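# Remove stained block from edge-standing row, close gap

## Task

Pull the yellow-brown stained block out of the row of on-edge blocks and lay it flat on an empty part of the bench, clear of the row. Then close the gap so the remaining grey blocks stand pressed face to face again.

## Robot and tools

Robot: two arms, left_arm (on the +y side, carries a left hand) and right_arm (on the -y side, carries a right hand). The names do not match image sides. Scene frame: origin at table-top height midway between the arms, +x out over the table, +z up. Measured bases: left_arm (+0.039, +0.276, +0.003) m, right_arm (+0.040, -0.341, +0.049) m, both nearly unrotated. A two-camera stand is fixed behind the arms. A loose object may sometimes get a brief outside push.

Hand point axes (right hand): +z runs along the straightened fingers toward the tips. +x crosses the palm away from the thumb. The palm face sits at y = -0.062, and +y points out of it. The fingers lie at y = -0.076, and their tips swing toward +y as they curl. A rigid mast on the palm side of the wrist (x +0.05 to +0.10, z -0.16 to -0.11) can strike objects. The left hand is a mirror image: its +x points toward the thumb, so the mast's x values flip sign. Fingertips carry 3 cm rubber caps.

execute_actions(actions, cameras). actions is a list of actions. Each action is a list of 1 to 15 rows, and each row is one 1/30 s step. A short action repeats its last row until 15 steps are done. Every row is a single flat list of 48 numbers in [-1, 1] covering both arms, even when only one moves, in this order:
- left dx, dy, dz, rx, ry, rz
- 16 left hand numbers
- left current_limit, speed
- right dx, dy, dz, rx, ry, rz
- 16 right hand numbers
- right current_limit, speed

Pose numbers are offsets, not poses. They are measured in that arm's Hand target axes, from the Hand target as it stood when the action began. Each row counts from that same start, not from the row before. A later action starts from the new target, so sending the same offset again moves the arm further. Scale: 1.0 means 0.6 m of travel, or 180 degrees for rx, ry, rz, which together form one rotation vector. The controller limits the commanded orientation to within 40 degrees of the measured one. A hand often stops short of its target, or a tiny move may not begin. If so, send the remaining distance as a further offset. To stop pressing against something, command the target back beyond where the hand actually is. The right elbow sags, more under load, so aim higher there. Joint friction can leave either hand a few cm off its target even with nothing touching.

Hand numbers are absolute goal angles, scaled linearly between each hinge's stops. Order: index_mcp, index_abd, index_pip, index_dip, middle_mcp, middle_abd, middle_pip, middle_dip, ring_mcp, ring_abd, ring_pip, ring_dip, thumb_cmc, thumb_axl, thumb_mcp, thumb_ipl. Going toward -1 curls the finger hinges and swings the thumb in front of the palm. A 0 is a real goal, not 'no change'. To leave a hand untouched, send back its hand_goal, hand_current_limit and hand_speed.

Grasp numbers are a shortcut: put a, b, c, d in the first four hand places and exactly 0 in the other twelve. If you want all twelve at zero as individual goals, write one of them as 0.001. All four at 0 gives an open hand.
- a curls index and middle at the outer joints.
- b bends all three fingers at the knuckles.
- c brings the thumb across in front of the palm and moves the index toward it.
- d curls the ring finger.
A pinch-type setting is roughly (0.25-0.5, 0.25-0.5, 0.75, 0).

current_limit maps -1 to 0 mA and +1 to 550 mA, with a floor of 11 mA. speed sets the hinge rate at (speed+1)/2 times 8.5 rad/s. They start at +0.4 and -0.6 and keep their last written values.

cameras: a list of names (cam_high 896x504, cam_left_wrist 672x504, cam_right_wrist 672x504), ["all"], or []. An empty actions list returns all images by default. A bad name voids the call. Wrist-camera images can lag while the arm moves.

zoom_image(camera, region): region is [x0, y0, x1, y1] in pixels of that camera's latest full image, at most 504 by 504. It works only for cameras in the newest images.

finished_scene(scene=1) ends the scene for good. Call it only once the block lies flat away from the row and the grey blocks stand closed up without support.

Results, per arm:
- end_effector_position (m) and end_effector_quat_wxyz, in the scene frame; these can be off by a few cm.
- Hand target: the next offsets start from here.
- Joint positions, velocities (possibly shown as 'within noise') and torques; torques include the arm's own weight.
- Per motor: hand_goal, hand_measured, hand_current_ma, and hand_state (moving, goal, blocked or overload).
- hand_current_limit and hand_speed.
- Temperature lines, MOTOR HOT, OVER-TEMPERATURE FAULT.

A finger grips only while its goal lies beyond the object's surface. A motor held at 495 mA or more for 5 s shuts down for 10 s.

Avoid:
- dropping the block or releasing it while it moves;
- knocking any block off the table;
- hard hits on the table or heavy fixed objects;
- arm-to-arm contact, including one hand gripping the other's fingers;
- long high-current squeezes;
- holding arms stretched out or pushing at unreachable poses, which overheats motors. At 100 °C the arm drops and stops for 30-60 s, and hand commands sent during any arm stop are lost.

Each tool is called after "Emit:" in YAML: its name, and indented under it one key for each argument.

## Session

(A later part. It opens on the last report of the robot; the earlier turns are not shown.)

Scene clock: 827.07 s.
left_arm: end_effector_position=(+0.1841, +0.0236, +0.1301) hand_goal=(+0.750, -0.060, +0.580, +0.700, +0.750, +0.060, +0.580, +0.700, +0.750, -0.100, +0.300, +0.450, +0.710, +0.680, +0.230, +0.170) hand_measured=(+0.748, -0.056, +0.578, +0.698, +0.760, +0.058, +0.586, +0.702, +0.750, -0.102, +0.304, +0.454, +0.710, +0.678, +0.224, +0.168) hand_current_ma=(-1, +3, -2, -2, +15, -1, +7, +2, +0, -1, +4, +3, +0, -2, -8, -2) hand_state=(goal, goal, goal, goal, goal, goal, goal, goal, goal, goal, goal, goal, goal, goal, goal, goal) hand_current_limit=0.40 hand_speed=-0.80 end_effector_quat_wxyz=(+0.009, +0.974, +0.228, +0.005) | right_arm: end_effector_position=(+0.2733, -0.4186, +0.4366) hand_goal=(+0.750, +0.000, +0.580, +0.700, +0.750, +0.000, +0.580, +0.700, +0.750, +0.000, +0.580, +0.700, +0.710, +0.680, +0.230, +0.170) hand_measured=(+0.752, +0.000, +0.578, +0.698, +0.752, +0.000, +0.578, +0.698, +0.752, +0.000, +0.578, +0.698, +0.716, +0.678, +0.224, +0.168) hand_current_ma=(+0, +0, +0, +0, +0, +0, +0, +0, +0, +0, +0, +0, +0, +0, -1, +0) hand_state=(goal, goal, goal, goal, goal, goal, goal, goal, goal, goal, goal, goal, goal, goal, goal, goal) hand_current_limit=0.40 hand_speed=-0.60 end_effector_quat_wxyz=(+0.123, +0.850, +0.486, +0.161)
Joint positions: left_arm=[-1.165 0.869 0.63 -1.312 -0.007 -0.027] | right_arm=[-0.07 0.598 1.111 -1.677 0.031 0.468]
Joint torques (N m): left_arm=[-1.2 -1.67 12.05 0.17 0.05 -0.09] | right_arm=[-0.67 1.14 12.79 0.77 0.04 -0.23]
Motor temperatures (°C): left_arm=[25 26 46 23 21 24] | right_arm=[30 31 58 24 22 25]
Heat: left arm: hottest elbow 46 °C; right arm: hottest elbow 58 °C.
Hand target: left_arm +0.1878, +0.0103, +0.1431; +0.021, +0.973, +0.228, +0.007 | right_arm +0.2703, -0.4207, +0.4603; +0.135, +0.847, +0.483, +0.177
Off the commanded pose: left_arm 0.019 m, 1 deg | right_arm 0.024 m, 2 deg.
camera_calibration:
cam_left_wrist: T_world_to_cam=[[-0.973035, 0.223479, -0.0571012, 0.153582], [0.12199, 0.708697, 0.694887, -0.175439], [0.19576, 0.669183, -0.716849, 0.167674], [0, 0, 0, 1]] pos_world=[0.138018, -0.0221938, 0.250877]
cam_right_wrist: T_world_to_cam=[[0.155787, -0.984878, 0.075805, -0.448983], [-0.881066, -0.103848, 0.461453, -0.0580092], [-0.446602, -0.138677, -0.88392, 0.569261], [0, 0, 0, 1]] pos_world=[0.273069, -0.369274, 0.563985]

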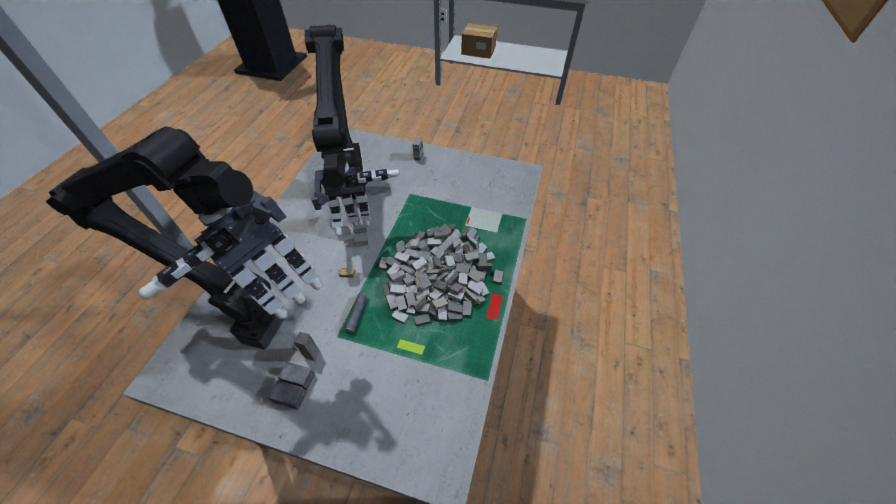

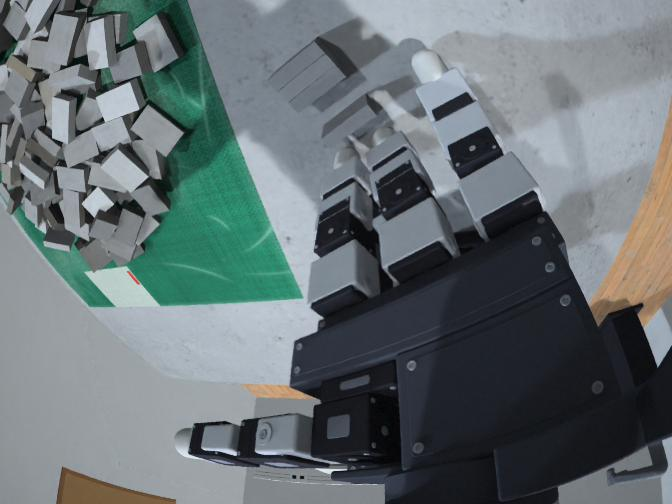

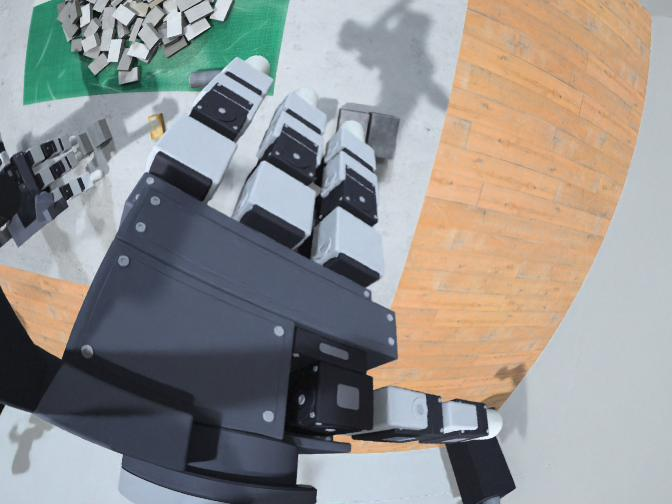

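Emit:
execute_actions:
  actions:
    - [[0.0043,-0.0225,0.016,0,0,0,0.75,-0.06,0.58,0.7,0.75,0.06,0.58,0.7,0.75,-0.1,0.3,0.45,0.71,0.68,0.23,0.17,0.4,-0.97,0,0,0,0,0,0,0,0,0,0,0,0,0,0,0,0,0,0,0,0,0,0,0.4,-0.6]]
    - [[0,0,0,0,0,0,0.63,-0.06,0.58,0.7,0.63,0.06,0.58,0.7,0.75,-0.1,0.3,0.45,0.71,0.68,0.23,0.17,0.4,-0.97,0,0,0,0,0,0,0,0,0,0,0,0,0,0,0,0,0,0,0,0,0,0,0.4,-0.6]]
    - [[0,0,0,0,0,0,0.63,-0.06,0.58,0.7,0.63,0.06,0.58,0.7,0.75,-0.1,0.3,0.45,0.71,0.68,0.23,0.17,0.4,-0.97,0,0,0,0,0,0,0,0,0,0,0,0,0,0,0,0,0,0,0,0,0,0,0.4,-0.6]]
  cameras: ["cam_left_wrist","cam_high","cam_right_wrist"]

Emit:
zoom_image:
  camera: "cam_left_wrist"
  region: [270, 40, 430, 200]

Emit:
zoom_image:
  camera: "cam_right_wrist"
  region: [40, 90, 130, 180]

Scene clock: 855.50 s.
left_arm: end_effector_position=(+0.1837, +0.0247, +0.1313) hand_goal=(+0.630, -0.060, +0.580, +0.700, +0.630, +0.060, +0.580, +0.700, +0.750, -0.100, +0.300, +0.450, +0.710, +0.680, +0.230, +0.170) hand_measured=(+0.642, -0.056, +0.580, +0.698, +0.730, +0.058, +0.608, +0.714, +0.750, -0.102, +0.304, +0.454, +0.710, +0.678, +0.224, +0.168) hand_current_ma=(+16, +2, +0, -1, +331, -1, +52, +18, +0, -1, +4, +3, +0, -2, -8, -2) hand_state=(goal, goal, goal, goal, blocked, goal, blocked, goal, goal, goal, goal, goal, goal, goal, goal, goal) hand_current_limit=0.40 hand_speed=-0.97 end_effector_quat_wxyz=(+0.013, +0.974, +0.228, +0.006) | right_arm: end_effector_position=(+0.2733, -0.4186, +0.4366) hand_goal=(+0.750, +0.000, +0.580, +0.700, +0.750, +0.000, +0.580, +0.700, +0.750, +0.000, +0.580, +0.700, +0.710, +0.680, +0.230, +0.170) hand_measured=(+0.752, +0.000, +0.578, +0.698, +0.752, +0.000, +0.578, +0.698, +0.752, +0.000, +0.578, +0.698, +0.716, +0.678, +0.224, +0.168) hand_current_ma=(+0, +0, +0, +0, +0, +0, +0, +0, +0, +0, +0, +0, +0, +0, -1, +0) hand_state=(goal, goal, goal, goal, goal, goal, goal, goal, goal, goal, goal, goal, goal, goal, goal, goal) hand_current_limit=0.40 hand_speed=-0.60 end_effector_quat_wxyz=(+0.123, +0.850, +0.486, +0.161)
Joint positions: left_arm=[-1.165 0.858 0.627 -1.312 -0.007 -0.027] | right_arm=[-0.07 0.598 1.111 -1.677 0.031 0.468]
Joint torques (N m): left_arm=[-0.15 -3.78 8.53 0.39 0.04 0.01] | right_arm=[-0.62 1.08 12.82 0.8 0.03 -0.25]
Motor temperatures (°C): left_arm=[25 26 49 23 21 24] | right_arm=[30 31 58 24 22 25]
Heat: left arm: hottest elbow 49 °C; right arm: hottest elbow 58 °C.
Hand target: left_arm +0.1844, +0.0232, +0.1330; +0.021, +0.973, +0.228, +0.007 | right_arm +0.2703, -0.4207, +0.4603; +0.135, +0.847, +0.483, +0.177
Off the commanded pose: left_arm 0.002 m, 1 deg | right_arm 0.024 m, 2 deg.
camera_calibration:
cam_left_wrist: T_world_to_cam=[[-0.972857, 0.223074, -0.061549, 0.15347], [0.119864, 0.713276, 0.690558, -0.176091], [0.197947, 0.664436, -0.720653, 0.168199], [0, 0, 0, 1]] pos_world=[0.137117, -0.0203913, 0.25226]
cam_right_wrist: T_world_to_cam=[[0.155787, -0.984878, 0.075805, -0.448983], [-0.881066, -0.103848, 0.461453, -0.0580092], [-0.446602, -0.138677, -0.88392, 0.569261], [0, 0, 0, 1]] pos_world=[0.273069, -0.369274, 0.563985]

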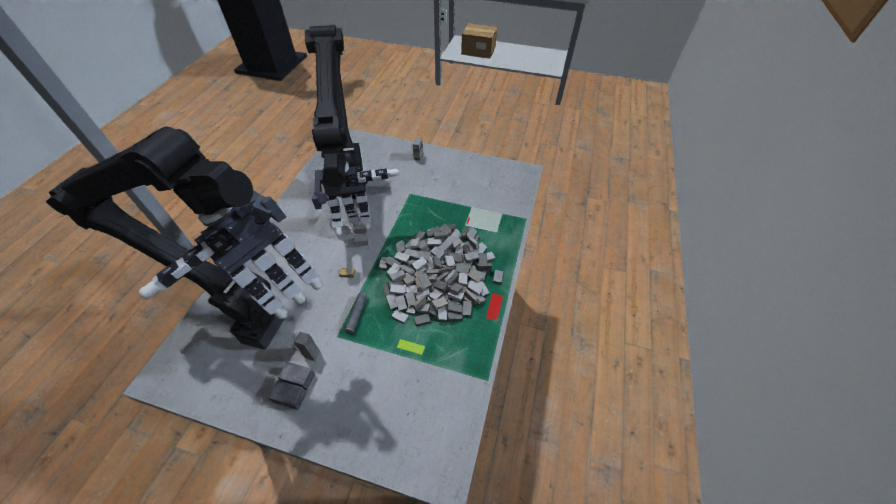

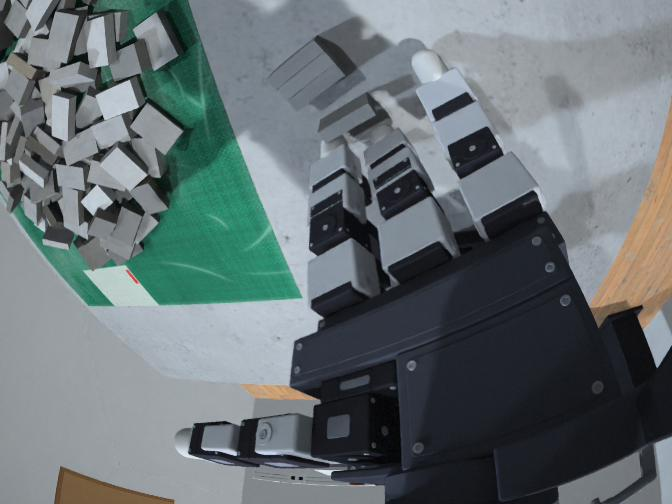

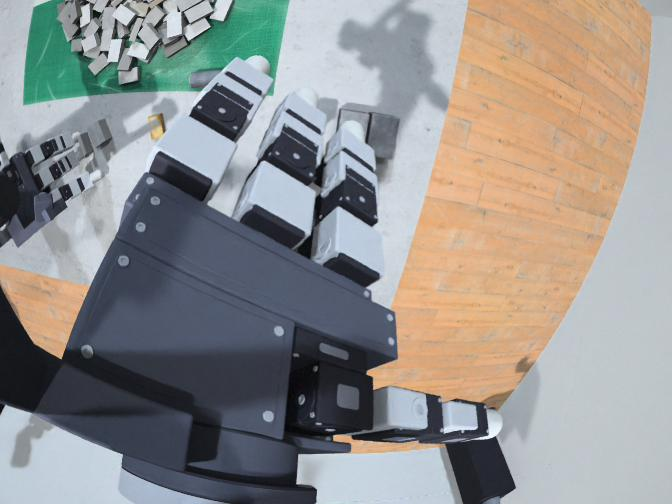

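Scaled by 3.150 from the camera's 672x504 image, which has a finer 960x720 frame.

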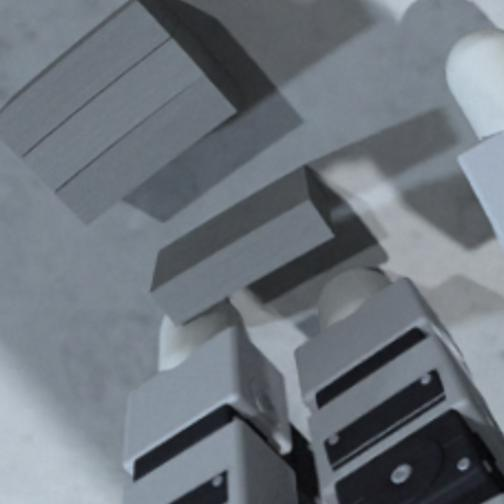

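Scaled by 5.600 from the camera's 672x504 image, which has a finer 960x720 frame.

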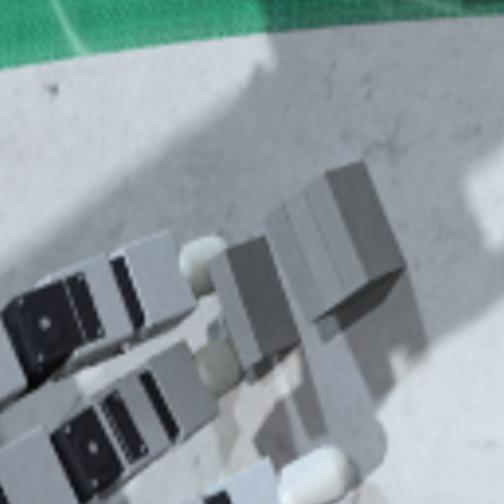

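Emit:
execute_actions:
  actions:
    - [[0,0,0,0,0,0,0.8,-0.06,0.3,0.7,0.85,0.06,0.3,0.7,0.75,-0.1,0.3,0.45,0.71,0.68,0.23,0.17,0.4,-0.93,0,0,0,0,0,0,0,0,0,0,0,0,0,0,0,0,0,0,0,0,0,0,0.4,-0.6]]
    - [[0,0,-0.004,0,0,0,0.959,-0.06,0.168,0.7,0.959,0.06,0.168,0.7,0.75,-0.1,0.3,0.45,0.71,0.68,0.23,0.17,0.4,-0.93,0,0,0,0,0,0,0,0,0,0,0,0,0,0,0,0,0,0,0,0,0,0,0.4,-0.6]]
    - [[0,0,0,0,0,0,0.959,-0.06,0.168,0.7,0.959,0.06,0.168,0.7,0.75,-0.1,0.3,0.45,0.71,0.68,0.23,0.17,0.4,-0.93,0,0,0,0,0,0,0,0,0,0,0,0,0,0,0,0,0,0,0,0,0,0,0.4,-0.6]]
  cameras: ["cam_left_wrist","cam_right_wrist"]

Emit:
zoom_image:
  camera: "cam_left_wrist"
  region: [270, 40, 430, 200]

Emit:
zoom_image:
  camera: "cam_right_wrist"
  region: [40, 90, 130, 180]

Scene clock: 870.80 s.
left_arm: end_effector_position=(+0.1835, +0.0250, +0.1313) hand_goal=(+0.960, -0.060, +0.168, +0.700, +0.960, +0.060, +0.168, +0.700, +0.750, -0.100, +0.300, +0.450, +0.710, +0.680, +0.230, +0.170) hand_measured=(+0.950, -0.056, +0.172, +0.698, +0.952, +0.058, +0.172, +0.702, +0.750, -0.102, +0.304, +0.454, +0.710, +0.678, +0.224, +0.168) hand_current_ma=(-12, +2, +3, -1, -11, -1, +3, +2, +0, -1, +4, +3, +0, -2, -8, -2) hand_state=(goal, goal, goal, goal, goal, goal, goal, goal, goal, goal, goal, goal, goal, goal, goal, goal) hand_current_limit=0.40 hand_speed=-0.93 end_effector_quat_wxyz=(+0.013, +0.974, +0.228, +0.006) | right_arm: end_effector_position=(+0.2733, -0.4186, +0.4366) hand_goal=(+0.750, +0.000, +0.580, +0.700, +0.750, +0.000, +0.580, +0.700, +0.750, +0.000, +0.580, +0.700, +0.710, +0.680, +0.230, +0.170) hand_measured=(+0.752, +0.000, +0.578, +0.698, +0.752, +0.000, +0.578, +0.698, +0.752, +0.000, +0.578, +0.698, +0.716, +0.678, +0.224, +0.168) hand_current_ma=(+0, +0, +0, +0, +0, +0, +0, +0, +0, +0, +0, +0, +0, +0, -1, +0) hand_state=(goal, goal, goal, goal, goal, goal, goal, goal, goal, goal, goal, goal, goal, goal, goal, goal) hand_current_limit=0.40 hand_speed=-0.60 end_effector_quat_wxyz=(+0.123, +0.850, +0.486, +0.161)
Joint positions: left_arm=[-1.165 0.856 0.625 -1.312 -0.007 -0.027] | right_arm=[-0.07 0.598 1.111 -1.677 0.031 0.468]
Joint torques (N m): left_arm=[0.03 -3.55 8.85 0.21 0.05 0.02] | right_arm=[-0.73 1.14 12.79 0.88 0.03 -0.24]
Motor temperatures (°C): left_arm=[25 26 48 23 21 24] | right_arm=[30 31 58 24 22 25]
Heat: left arm: hottest elbow 48 °C; right arm: hottest elbow 58 °C.
Hand target: left_arm +0.1844, +0.0233, +0.1354; +0.021, +0.973, +0.228, +0.007 | right_arm +0.2703, -0.4207, +0.4603; +0.135, +0.847, +0.483, +0.177
Off the commanded pose: left_arm 0.005 m, 1 deg | right_arm 0.024 m, 2 deg.
camera_calibration:
cam_left_wrist: T_world_to_cam=[[-0.972839, 0.223033, -0.0619687, 0.153289], [0.119675, 0.713749, 0.690102, -0.176201], [0.198146, 0.663942, -0.721054, 0.168035], [0, 0, 0, 1]] pos_world=[0.136917, -0.0199911, 0.252258]
cam_right_wrist: T_world_to_cam=[[0.155787, -0.984878, 0.075805, -0.448983], [-0.881066, -0.103848, 0.461453, -0.0580092], [-0.446602, -0.138677, -0.88392, 0.569261], [0, 0, 0, 1]] pos_world=[0.273069, -0.369274, 0.563985]
Images, in order (width x height): cam_left_wrist 672x504, cam_right_wrist 672x504.

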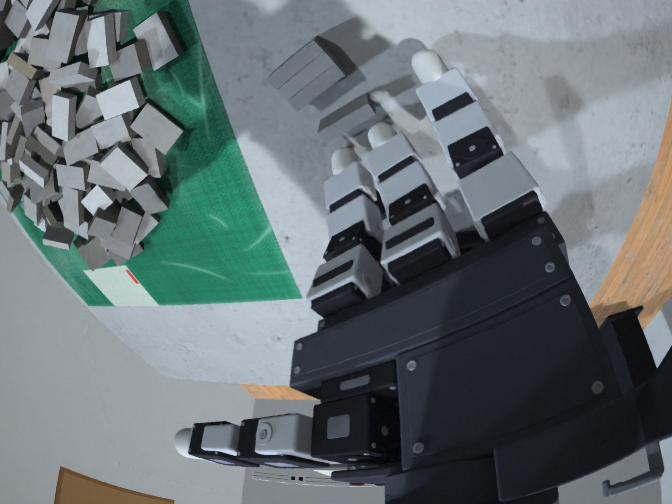

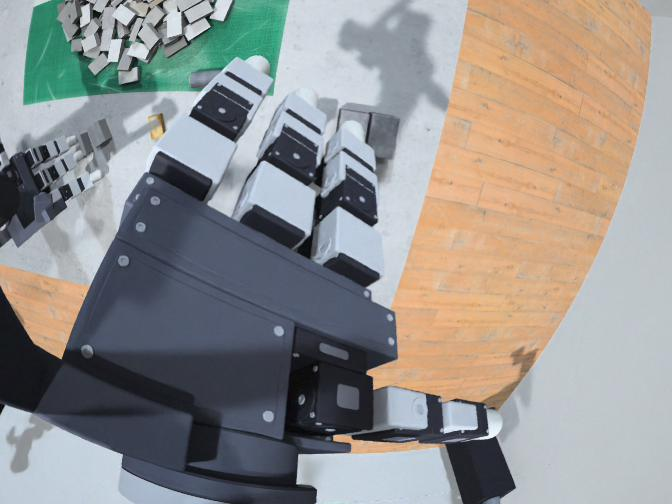

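Scaled by 3.150 from the camera's 672x504 image, which has a finer 960x720 frame.

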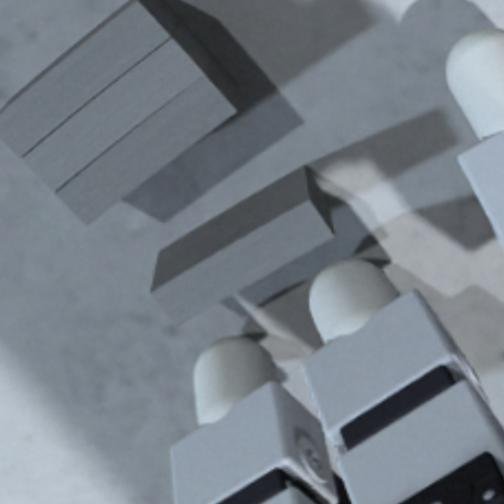

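Scaled by 5.600 from the camera's 672x504 image, which has a finer 960x720 frame.

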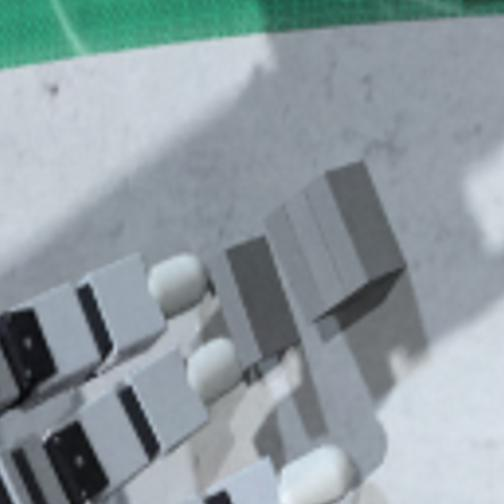

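Emit:
execute_actions:
  actions:
    - [[0,0,0,0,0,0,0.736,-0.06,0.372,0.7,0.736,0.06,0.372,0.7,0.75,-0.1,0.3,0.45,0.71,0.68,0.23,0.17,0.4,-0.96,0,0,0,0,0,0,0,0,0,0,0,0,0,0,0,0,0,0,0,0,0,0,0.4,-0.6]]
    - [[0,0,0,0,0,0,0.736,-0.06,0.372,0.7,0.736,0.06,0.372,0.7,0.75,-0.1,0.3,0.45,0.71,0.68,0.23,0.17,0.4,-0.96,0,0,0,0,0,0,0,0,0,0,0,0,0,0,0,0,0,0,0,0,0,0,0.4,-0.6]]
    - [[0,0,0,0,0,0,0.736,-0.06,0.372,0.7,0.736,0.06,0.372,0.7,0.75,-0.1,0.3,0.45,0.71,0.68,0.23,0.17,0.4,-0.96,0,0,0,0,0,0,0,0,0,0,0,0,0,0,0,0,0,0,0,0,0,0,0.4,-0.6]]
  cameras: ["cam_left_wrist","cam_right_wrist"]

Emit:
zoom_image:
  camera: "cam_left_wrist"
  region: [270, 40, 430, 200]

Emit:
zoom_image:
  camera: "cam_right_wrist"
  region: [40, 90, 130, 180]

Scene clock: 878.33 s.
left_arm: end_effector_position=(+0.1835, +0.0250, +0.1313) hand_goal=(+0.736, -0.060, +0.372, +0.700, +0.736, +0.060, +0.372, +0.700, +0.750, -0.100, +0.300, +0.450, +0.710, +0.680, +0.230, +0.170) hand_measured=(+0.742, -0.056, +0.372, +0.698, +0.750, +0.058, +0.374, +0.702, +0.750, -0.102, +0.304, +0.454, +0.710, +0.678, +0.224, +0.168) hand_current_ma=(+6, +2, +0, -1, +22, -1, +2, +2, +0, -1, +4, +3, +0, -2, -8, -2) hand_state=(goal, goal, goal, goal, goal, goal, goal, goal, goal, goal, goal, goal, goal, goal, goal, goal) hand_current_limit=0.40 hand_speed=-0.96 end_effector_quat_wxyz=(+0.013, +0.974, +0.228, +0.006) | right_arm: end_effector_position=(+0.2733, -0.4186, +0.4366) hand_goal=(+0.750, +0.000, +0.580, +0.700, +0.750, +0.000, +0.580, +0.700, +0.750, +0.000, +0.580, +0.700, +0.710, +0.680, +0.230, +0.170) hand_measured=(+0.752, +0.000, +0.578, +0.698, +0.752, +0.000, +0.578, +0.698, +0.752, +0.000, +0.578, +0.698, +0.716, +0.678, +0.224, +0.168) hand_current_ma=(+0, +0, +0, +0, +0, +0, +0, +0, +0, +0, +0, +0, +0, +0, -1, +0) hand_state=(goal, goal, goal, goal, goal, goal, goal, goal, goal, goal, goal, goal, goal, goal, goal, goal) hand_current_limit=0.40 hand_speed=-0.60 end_effector_quat_wxyz=(+0.123, +0.850, +0.486, +0.161)
Joint positions: left_arm=[-1.165 0.856 0.625 -1.312 -0.007 -0.027] | right_arm=[-0.07 0.598 1.111 -1.677 0.031 0.468]
Joint torques (N m): left_arm=[-0.56 -3.49 8.99 0.23 0.07 -0.02] | right_arm=[-0.62 1.03 12.83 0.8 0.03 -0.24]
Motor temperatures (°C): left_arm=[25 26 48 23 21 24] | right_arm=[30 31 58 24 22 25]
Heat: left arm: hottest elbow 48 °C; right arm: hottest elbow 58 °C.
Hand target: left_arm +0.1844, +0.0233, +0.1354; +0.021, +0.973, +0.228, +0.007 | right_arm +0.2703, -0.4207, +0.4603; +0.135, +0.847, +0.483, +0.177
Off the commanded pose: left_arm 0.005 m, 1 deg | right_arm 0.024 m, 2 deg.
camera_calibration:
cam_left_wrist: T_world_to_cam=[[-0.972839, 0.223033, -0.0619687, 0.153289], [0.119675, 0.713749, 0.690102, -0.176201], [0.198146, 0.663942, -0.721054, 0.168035], [0, 0, 0, 1]] pos_world=[0.136917, -0.0199911, 0.252258]
cam_right_wrist: T_world_to_cam=[[0.155787, -0.984878, 0.075805, -0.448983], [-0.881066, -0.103848, 0.461453, -0.0580092], [-0.446602, -0.138677, -0.88392, 0.569261], [0, 0, 0, 1]] pos_world=[0.273069, -0.369274, 0.563985]
Images, in order (width x height): cam_left_wrist 672x504, cam_right_wrist 672x504.

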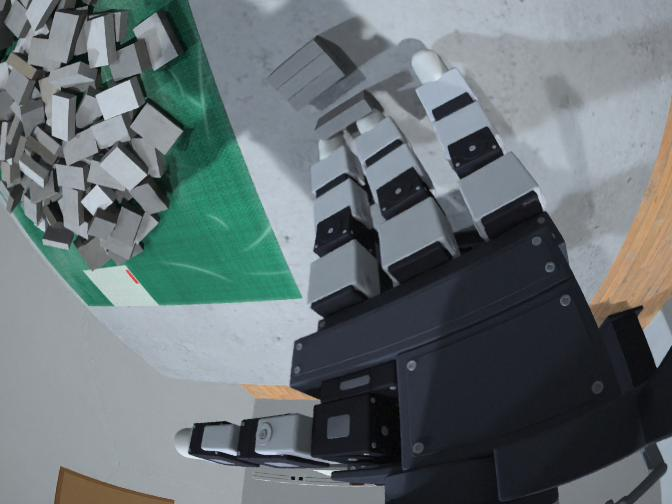

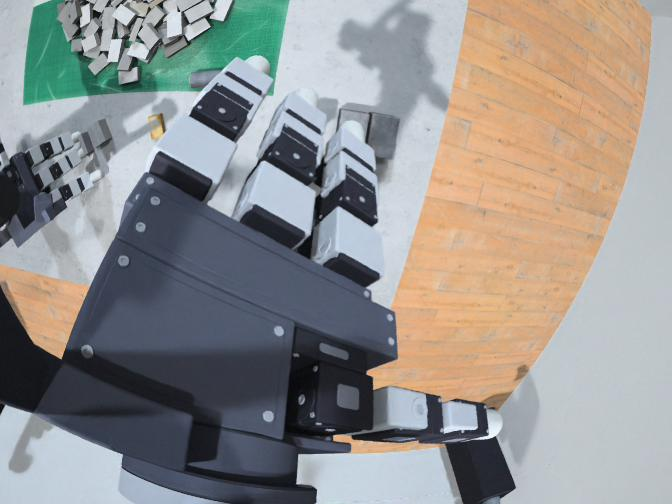

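Scaled by 3.150 from the camera's 672x504 image, which has a finer 960x720 frame.

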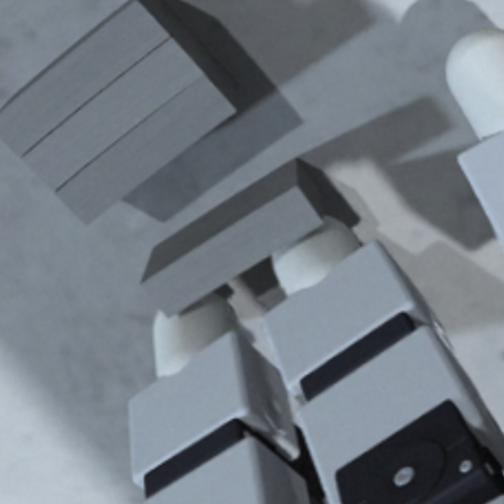

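Scaled by 5.600 from the camera's 672x504 image, which has a finer 960x720 frame.

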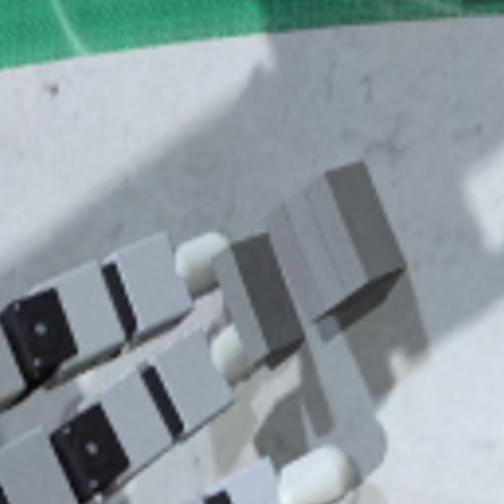

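Emit:
execute_actions:
  actions:
    - [[0,0,0,0,0,0,0.5,-0.06,0.577,0.7,0.5,0.06,0.577,0.7,0.75,-0.1,0.3,0.45,0.71,0.68,0.23,0.17,0.4,-0.96,0,0,0,0,0,0,0,0,0,0,0,0,0,0,0,0,0,0,0,0,0,0,0.4,-0.6]]
    - [[0,0,0,0,0,0,0.5,-0.06,0.577,0.7,0.5,0.06,0.577,0.7,0.75,-0.1,0.3,0.45,0.71,0.68,0.23,0.17,0.4,-0.96,0,0,0,0,0,0,0,0,0,0,0,0,0,0,0,0,0,0,0,0,0,0,0.4,-0.6]]
    - [[0,0,0,0,0,0,0.5,-0.06,0.577,0.7,0.5,0.06,0.577,0.7,0.75,-0.1,0.3,0.45,0.71,0.68,0.23,0.17,0.4,-0.96,0,0,0,0,0,0,0,0,0,0,0,0,0,0,0,0,0,0,0,0,0,0,0.4,-0.6]]
  cameras: ["cam_left_wrist","cam_right_wrist","cam_high"]

Emit:
zoom_image:
  camera: "cam_left_wrist"
  region: [260, 20, 400, 160]

Emit:
zoom_image:
  camera: "cam_right_wrist"
  region: [40, 90, 130, 180]

Emit:
zoom_image:
  camera: "cam_high"
  region: [320, 200, 390, 290]

Scene clock: 886.30 s.
left_arm: end_effector_position=(+0.1834, +0.0251, +0.1316) hand_goal=(+0.500, -0.060, +0.578, +0.700, +0.500, +0.060, +0.578, +0.700, +0.750, -0.100, +0.300, +0.450, +0.710, +0.680, +0.230, +0.170) hand_measured=(+0.528, -0.056, +0.582, +0.700, +0.532, +0.058, +0.584, +0.702, +0.750, -0.102, +0.304, +0.454, +0.710, +0.678, +0.224, +0.168) hand_current_ma=(+58, +2, +4, +0, +71, -1, +5, +2, +0, -1, +4, +3, +0, -2, -8, -2) hand_state=(blocked, goal, goal, goal, blocked, goal, goal, goal, goal, goal, goal, goal, goal, goal, goal, goal) hand_current_limit=0.40 hand_speed=-0.96 end_effector_quat_wxyz=(+0.014, +0.974, +0.228, +0.006) | right_arm: end_effector_position=(+0.2733, -0.4186, +0.4366) hand_goal=(+0.750, +0.000, +0.580, +0.700, +0.750, +0.000, +0.580, +0.700, +0.750, +0.000, +0.580, +0.700, +0.710, +0.680, +0.230, +0.170) hand_measured=(+0.752, +0.000, +0.578, +0.698, +0.752, +0.000, +0.578, +0.698, +0.752, +0.000, +0.578, +0.698, +0.716, +0.678, +0.224, +0.168) hand_current_ma=(+0, +0, +0, +0, +0, +0, +0, +0, +0, +0, +0, +0, +0, +0, -1, +0) hand_state=(goal, goal, goal, goal, goal, goal, goal, goal, goal, goal, goal, goal, goal, goal, goal, goal) hand_current_limit=0.40 hand_speed=-0.60 end_effector_quat_wxyz=(+0.123, +0.850, +0.486, +0.161)
Joint positions: left_arm=[-1.165 0.855 0.625 -1.312 -0.006 -0.027] | right_arm=[-0.07 0.598 1.111 -1.677 0.031 0.468]
Joint torques (N m): left_arm=[-0.44 -3.14 9.1 0.28 0.06 0.01] | right_arm=[-0.73 0.97 12.82 0.81 0.03 -0.24]
Motor temperatures (°C): left_arm=[25 26 48 23 21 24] | right_arm=[30 31 58 24 22 25]
Heat: left arm: hottest elbow 48 °C; right arm: hottest elbow 58 °C.
Hand target: left_arm +0.1843, +0.0232, +0.1354; +0.021, +0.973, +0.228, +0.007 | right_arm +0.2703, -0.4207, +0.4603; +0.135, +0.847, +0.483, +0.177
Off the commanded pose: left_arm 0.004 m, 1 deg | right_arm 0.024 m, 2 deg.
camera_calibration:
cam_left_wrist: T_world_to_cam=[[-0.972825, 0.222921, -0.0625945, 0.153303], [0.119452, 0.714776, 0.689076, -0.176367], [0.19835, 0.662873, -0.721981, 0.168327], [0, 0, 0, 1]] pos_world=[0.136817, -0.0196906, 0.252655]
cam_right_wrist: T_world_to_cam=[[0.155787, -0.984878, 0.075805, -0.448983], [-0.881066, -0.103848, 0.461453, -0.0580092], [-0.446602, -0.138677, -0.88392, 0.569261], [0, 0, 0, 1]] pos_world=[0.273069, -0.369274, 0.563985]

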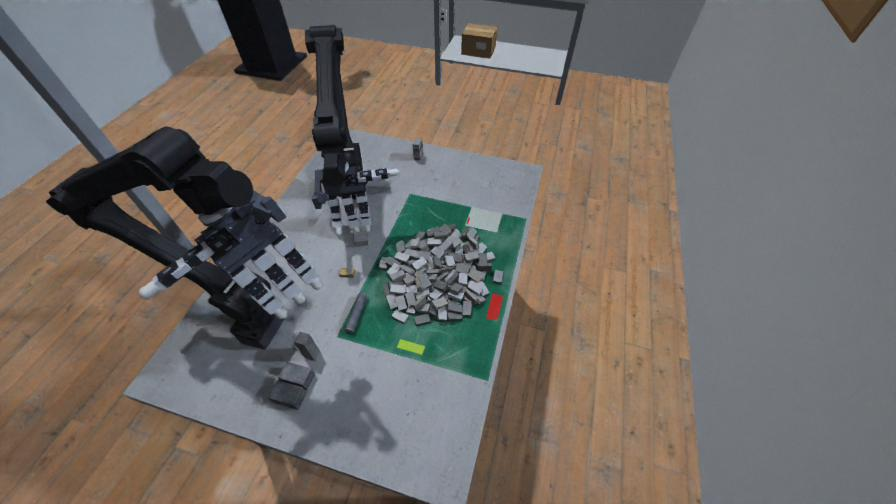

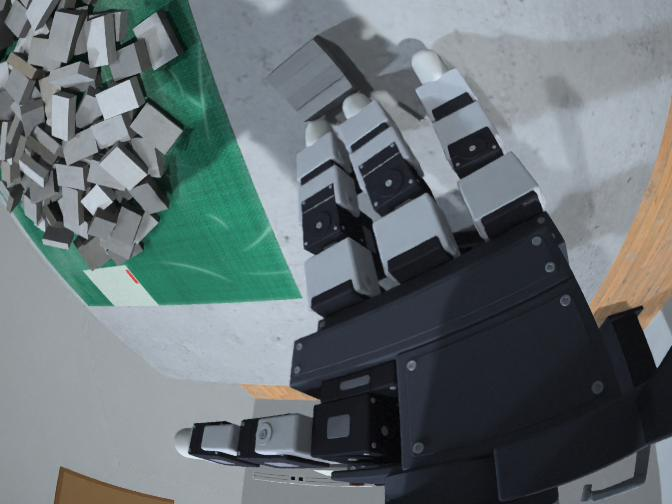

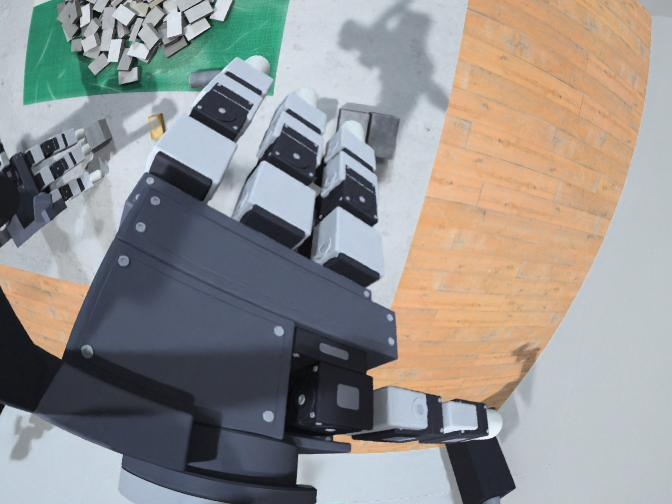

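Scaled by 3.600 from the camera's 672x504 image, which has a finer 960x720 frame.

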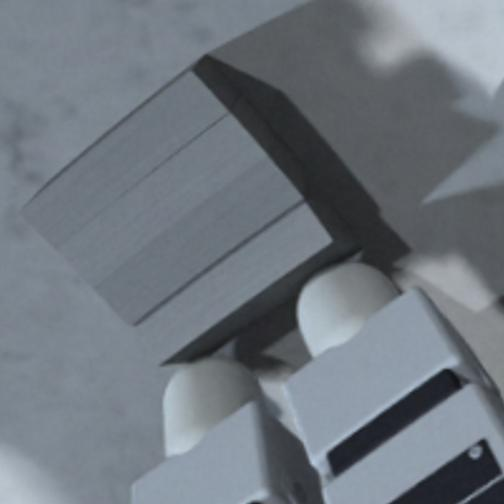

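Scaled by 5.600 from the camera's 672x504 image, which has a finer 960x720 frame.

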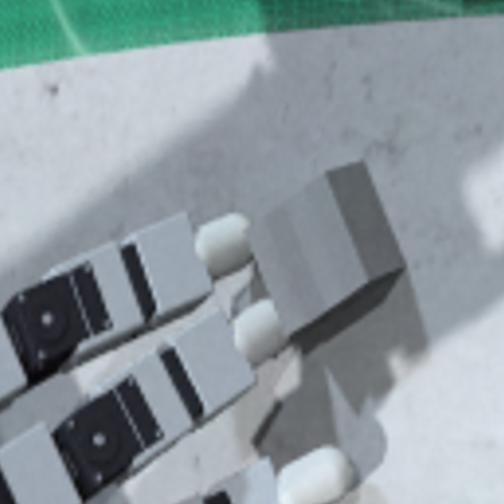

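Scaled by 5.600 from the camera's 896x504 image, which has a finer 1280x720 frame.

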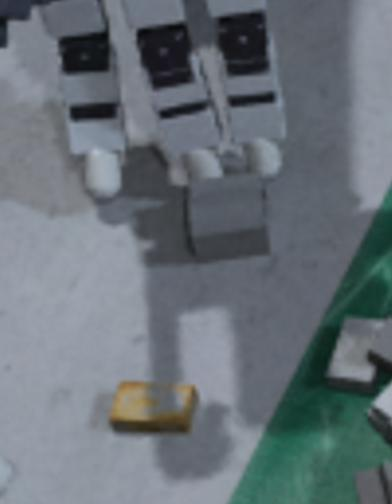

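Emit:
execute_actions:
  actions:
    - [[0,0,0,0,0,0,0.46,-0.06,0.577,0.7,0.46,0.06,0.577,0.7,0.75,-0.1,0.3,0.45,0.71,0.68,0.23,0.17,0.4,-0.96,0,0,0,0,0,0,0,0,0,0,0,0,0,0,0,0,0,0,0,0,0,0,0.4,-0.6]]
    - [[0,0,0,0,0,0,0.46,-0.06,0.577,0.7,0.46,0.06,0.577,0.7,0.75,-0.1,0.3,0.45,0.71,0.68,0.23,0.17,0.4,-0.96,0,0,0,0,0,0,0,0,0,0,0,0,0,0,0,0,0,0,0,0,0,0,0.4,-0.6]]
  cameras: ["cam_left_wrist","cam_right_wrist","cam_high"]

Emit:
zoom_image:
  camera: "cam_left_wrist"
  region: [255, 20, 365, 130]

Emit:
zoom_image:
  camera: "cam_right_wrist"
  region: [70, 100, 130, 160]

Scene clock: 892.37 s.
left_arm: end_effector_position=(+0.1834, +0.0251, +0.1316) hand_goal=(+0.460, -0.060, +0.578, +0.700, +0.460, +0.060, +0.578, +0.700, +0.750, -0.100, +0.300, +0.450, +0.710, +0.680, +0.230, +0.170) hand_measured=(+0.488, -0.056, +0.582, +0.702, +0.492, +0.058, +0.584, +0.702, +0.750, -0.102, +0.304, +0.454, +0.710, +0.678, +0.224, +0.168) hand_current_ma=(+57, +2, +5, +1, +66, -1, +6, +2, +0, -1, +4, +3, +0, -2, -8, -2) hand_state=(blocked, goal, goal, goal, blocked, goal, goal, goal, goal, goal, goal, goal, goal, goal, goal, goal) hand_current_limit=0.40 hand_speed=-0.96 end_effector_quat_wxyz=(+0.014, +0.974, +0.228, +0.006) | right_arm: end_effector_position=(+0.2733, -0.4186, +0.4366) hand_goal=(+0.750, +0.000, +0.580, +0.700, +0.750, +0.000, +0.580, +0.700, +0.750, +0.000, +0.580, +0.700, +0.710, +0.680, +0.230, +0.170) hand_measured=(+0.752, +0.000, +0.578, +0.698, +0.752, +0.000, +0.578, +0.698, +0.752, +0.000, +0.578, +0.698, +0.716, +0.678, +0.224, +0.168) hand_current_ma=(+0, +0, +0, +0, +0, +0, +0, +0, +0, +0, +0, +0, +0, +0, -1, +0) hand_state=(goal, goal, goal, goal, goal, goal, goal, goal, goal, goal, goal, goal, goal, goal, goal, goal) hand_current_limit=0.40 hand_speed=-0.60 end_effector_quat_wxyz=(+0.123, +0.850, +0.486, +0.161)
Joint positions: left_arm=[-1.165 0.855 0.625 -1.312 -0.006 -0.027] | right_arm=[-0.07 0.598 1.111 -1.677 0.031 0.468]
Joint torques (N m): left_arm=[-0.32 -3.72 9.16 0.31 0.07 0.01] | right_arm=[-0.85 1.14 12.75 0.81 0.03 -0.23]
Motor temperatures (°C): left_arm=[25 26 48 23 21 24] | right_arm=[30 31 58 24 22 25]
Heat: left arm: hottest elbow 48 °C; right arm: hottest elbow 58 °C.
Hand target: left_arm +0.1843, +0.0232, +0.1354; +0.021, +0.973, +0.228, +0.007 | right_arm +0.2703, -0.4207, +0.4603; +0.135, +0.847, +0.483, +0.177
Off the commanded pose: left_arm 0.004 m, 1 deg | right_arm 0.024 m, 2 deg.
camera_calibration:
cam_left_wrist: T_world_to_cam=[[-0.972825, 0.222921, -0.0625945, 0.153303], [0.119452, 0.714776, 0.689076, -0.176367], [0.19835, 0.662873, -0.721981, 0.168327], [0, 0, 0, 1]] pos_world=[0.136817, -0.0196906, 0.252655]
cam_right_wrist: T_world_to_cam=[[0.155787, -0.984878, 0.075805, -0.448983], [-0.881066, -0.103848, 0.461453, -0.0580092], [-0.446602, -0.138677, -0.88392, 0.569261], [0, 0, 0, 1]] pos_world=[0.273069, -0.369274, 0.563985]

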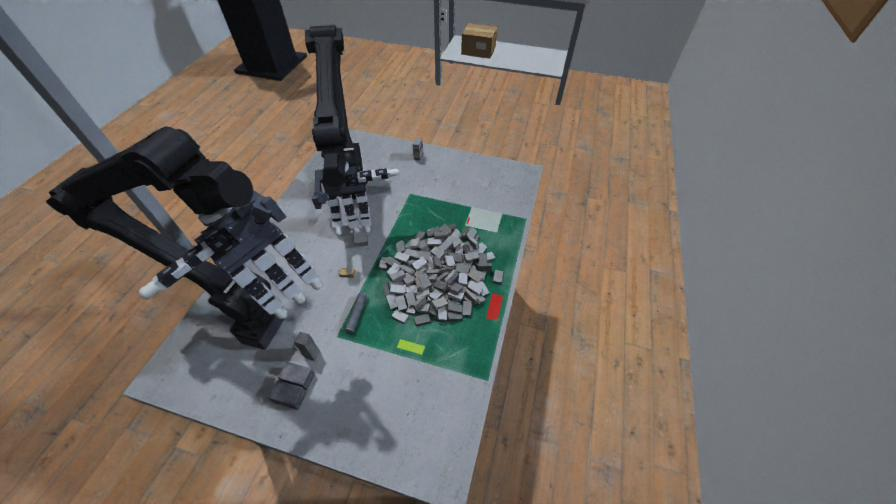

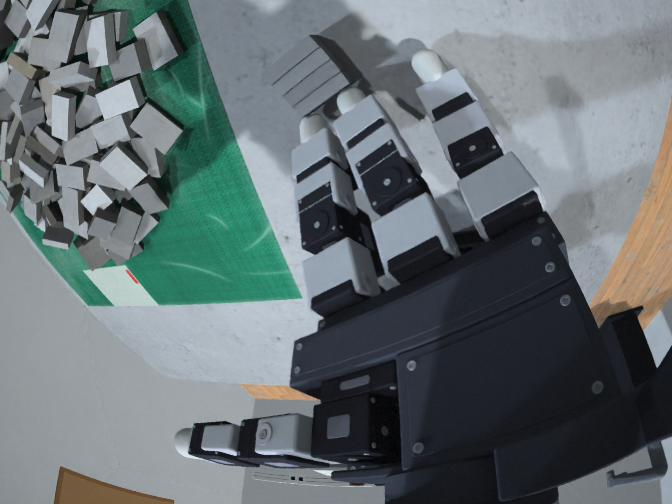

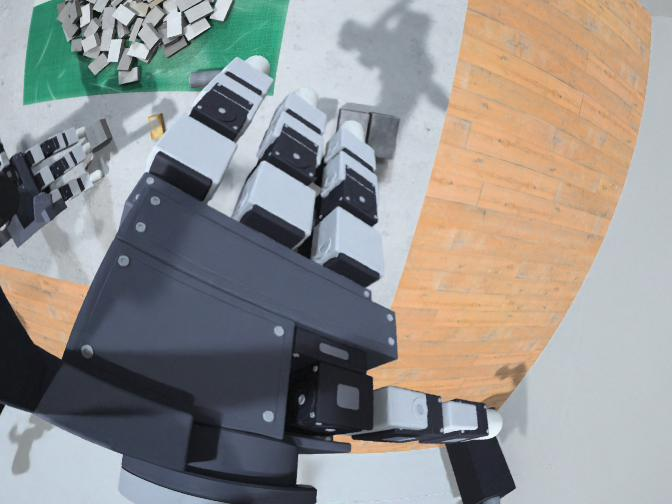

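Scaled by 4.582 from the camera's 672x504 image, which has a finer 960x720 frame.

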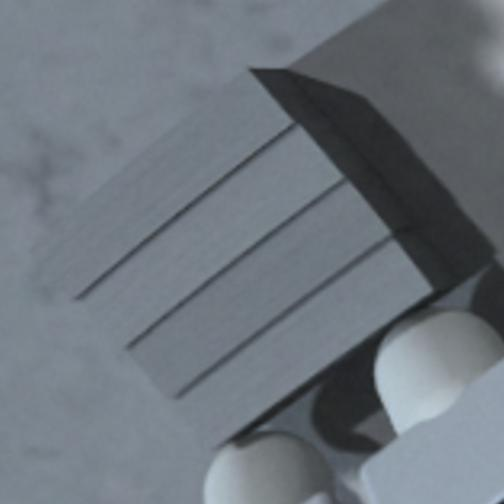

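Scaled by 8.400 from the camera's 672x504 image, which has a finer 960x720 frame.

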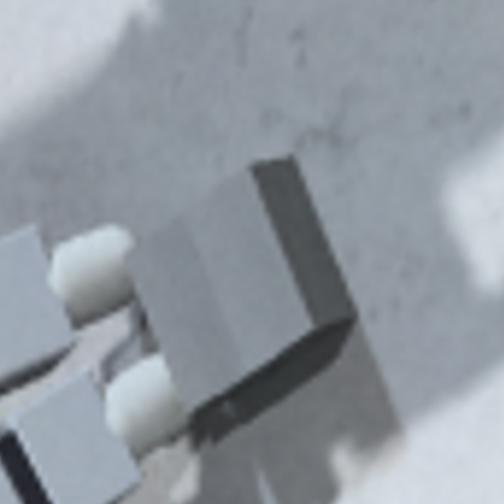

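Emit:
execute_actions:
  actions:
    - [[0,0,0,0,0,0,0.54,-0.06,0.577,0.7,0.54,0.06,0.577,0.7,0.75,-0.1,0.3,0.45,0.71,0.68,0.23,0.17,0.4,-0.985,0,0,0,0,0,0,0,0,0,0,0,0,0,0,0,0,0,0,0,0,0,0,0.4,-0.6]]
    - [[0,0,0,0,0,0,0.54,-0.06,0.577,0.7,0.54,0.06,0.577,0.7,0.75,-0.1,0.3,0.45,0.71,0.68,0.23,0.17,0.4,-0.985,0,0,0,0,0,0,0,0,0,0,0,0,0,0,0,0,0,0,0,0,0,0,0.4,-0.6]]
  cameras: ["cam_left_wrist","cam_right_wrist","cam_high"]

Emit:
zoom_image:
  camera: "cam_left_wrist"
  region: [255, 20, 365, 130]

Emit:
zoom_image:
  camera: "cam_right_wrist"
  region: [70, 100, 130, 160]

Emit:
zoom_image:
  camera: "cam_high"
  region: [330, 210, 390, 280]

Scene clock: 909.87 s.
left_arm: end_effector_position=(+0.1834, +0.0251, +0.1316) hand_goal=(+0.540, -0.060, +0.578, +0.700, +0.540, +0.060, +0.578, +0.700, +0.750, -0.100, +0.300, +0.450, +0.710, +0.680, +0.230, +0.170) hand_measured=(+0.538, -0.056, +0.582, +0.702, +0.538, +0.058, +0.582, +0.702, +0.750, -0.102, +0.304, +0.454, +0.710, +0.678, +0.224, +0.168) hand_current_ma=(-1, +2, +4, +1, -1, -1, +3, +2, +0, -1, +4, +3, +0, -2, -8, -2) hand_state=(goal, goal, goal, goal, goal, goal, goal, goal, goal, goal, goal, goal, goal, goal, goal, goal) hand_current_limit=0.40 hand_speed=-0.98 end_effector_quat_wxyz=(+0.014, +0.974, +0.228, +0.006) | right_arm: end_effector_position=(+0.2733, -0.4186, +0.4366) hand_goal=(+0.750, +0.000, +0.580, +0.700, +0.750, +0.000, +0.580, +0.700, +0.750, +0.000, +0.580, +0.700, +0.710, +0.680, +0.230, +0.170) hand_measured=(+0.752, +0.000, +0.578, +0.698, +0.752, +0.000, +0.578, +0.698, +0.752, +0.000, +0.578, +0.698, +0.716, +0.678, +0.224, +0.168) hand_current_ma=(+0, +0, +0, +0, +0, +0, +0, +0, +0, +0, +0, +0, +0, +0, -1, +0) hand_state=(goal, goal, goal, goal, goal, goal, goal, goal, goal, goal, goal, goal, goal, goal, goal, goal) hand_current_limit=0.40 hand_speed=-0.60 end_effector_quat_wxyz=(+0.123, +0.850, +0.486, +0.161)
Joint positions: left_arm=[-1.165 0.855 0.625 -1.312 -0.006 -0.027] | right_arm=[-0.07 0.598 1.111 -1.677 0.031 0.468]
Joint torques (N m): left_arm=[-0.56 -3.72 9.01 0.31 0.09 0.03] | right_arm=[-0.67 1.26 12.83 0.8 0.02 -0.23]
Motor temperatures (°C): left_arm=[25 26 47 23 21 24] | right_arm=[30 31 58 24 22 25]
Heat: left arm: hottest elbow 47 °C; right arm: hottest elbow 58 °C.
Hand target: left_arm +0.1843, +0.0232, +0.1354; +0.021, +0.973, +0.228, +0.007 | right_arm +0.2703, -0.4207, +0.4603; +0.135, +0.847, +0.483, +0.177
Off the commanded pose: left_arm 0.004 m, 1 deg | right_arm 0.024 m, 2 deg.
camera_calibration:
cam_left_wrist: T_world_to_cam=[[-0.972825, 0.222921, -0.0625945, 0.153303], [0.119452, 0.714776, 0.689076, -0.176367], [0.19835, 0.662873, -0.721981, 0.168327], [0, 0, 0, 1]] pos_world=[0.136817, -0.0196906, 0.252655]
cam_right_wrist: T_world_to_cam=[[0.155787, -0.984878, 0.075805, -0.448983], [-0.881066, -0.103848, 0.461453, -0.0580092], [-0.446602, -0.138677, -0.88392, 0.569261], [0, 0, 0, 1]] pos_world=[0.273069, -0.369274, 0.563985]

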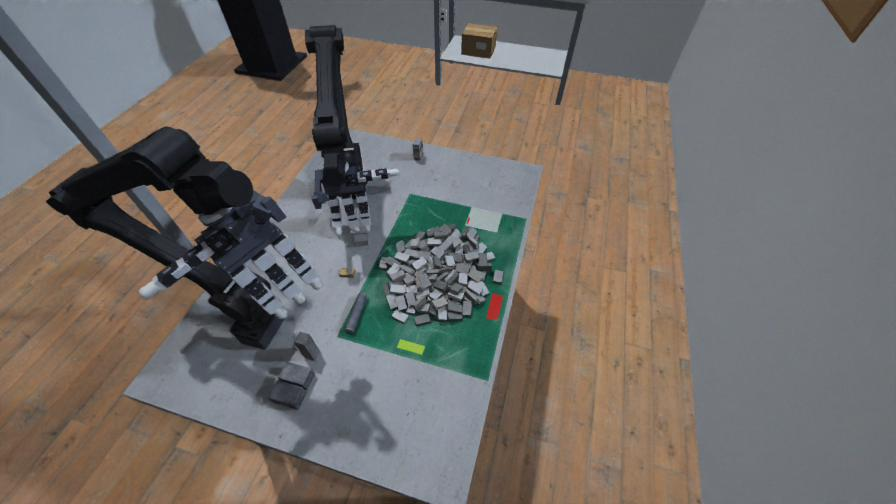

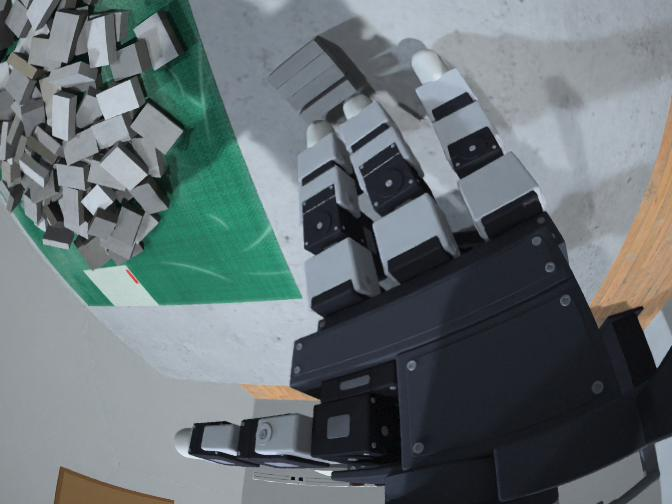

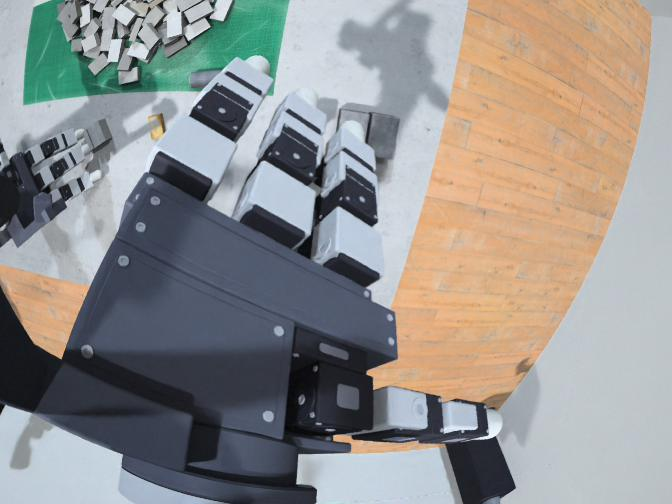

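Scaled by 4.582 from the camera's 672x504 image, which has a finer 960x720 frame.

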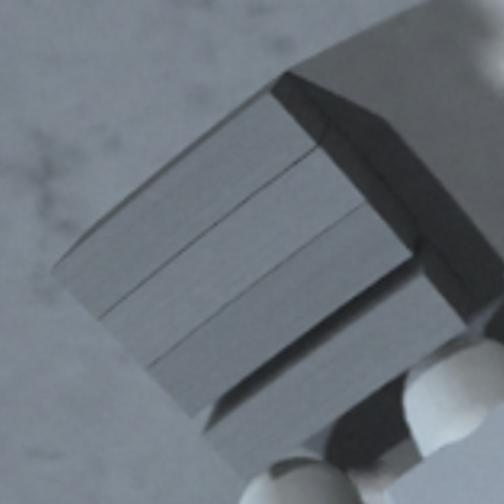

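Scaled by 8.400 from the camera's 672x504 image, which has a finer 960x720 frame.

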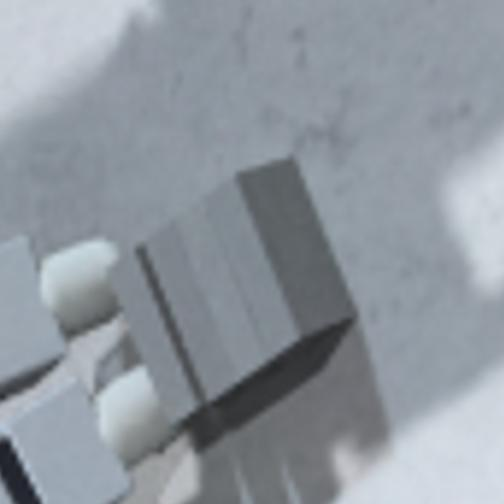

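Scaled by 7.200 from the camera's 896x504 image, which has a finer 1280x720 frame.

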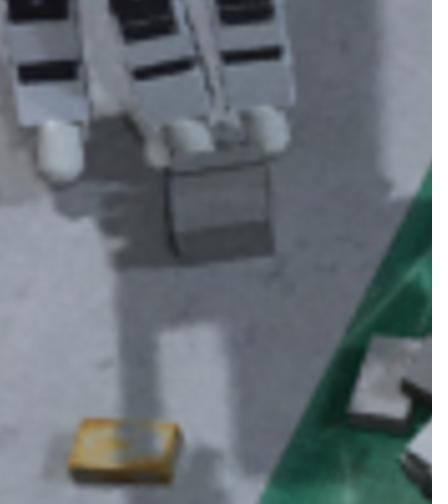

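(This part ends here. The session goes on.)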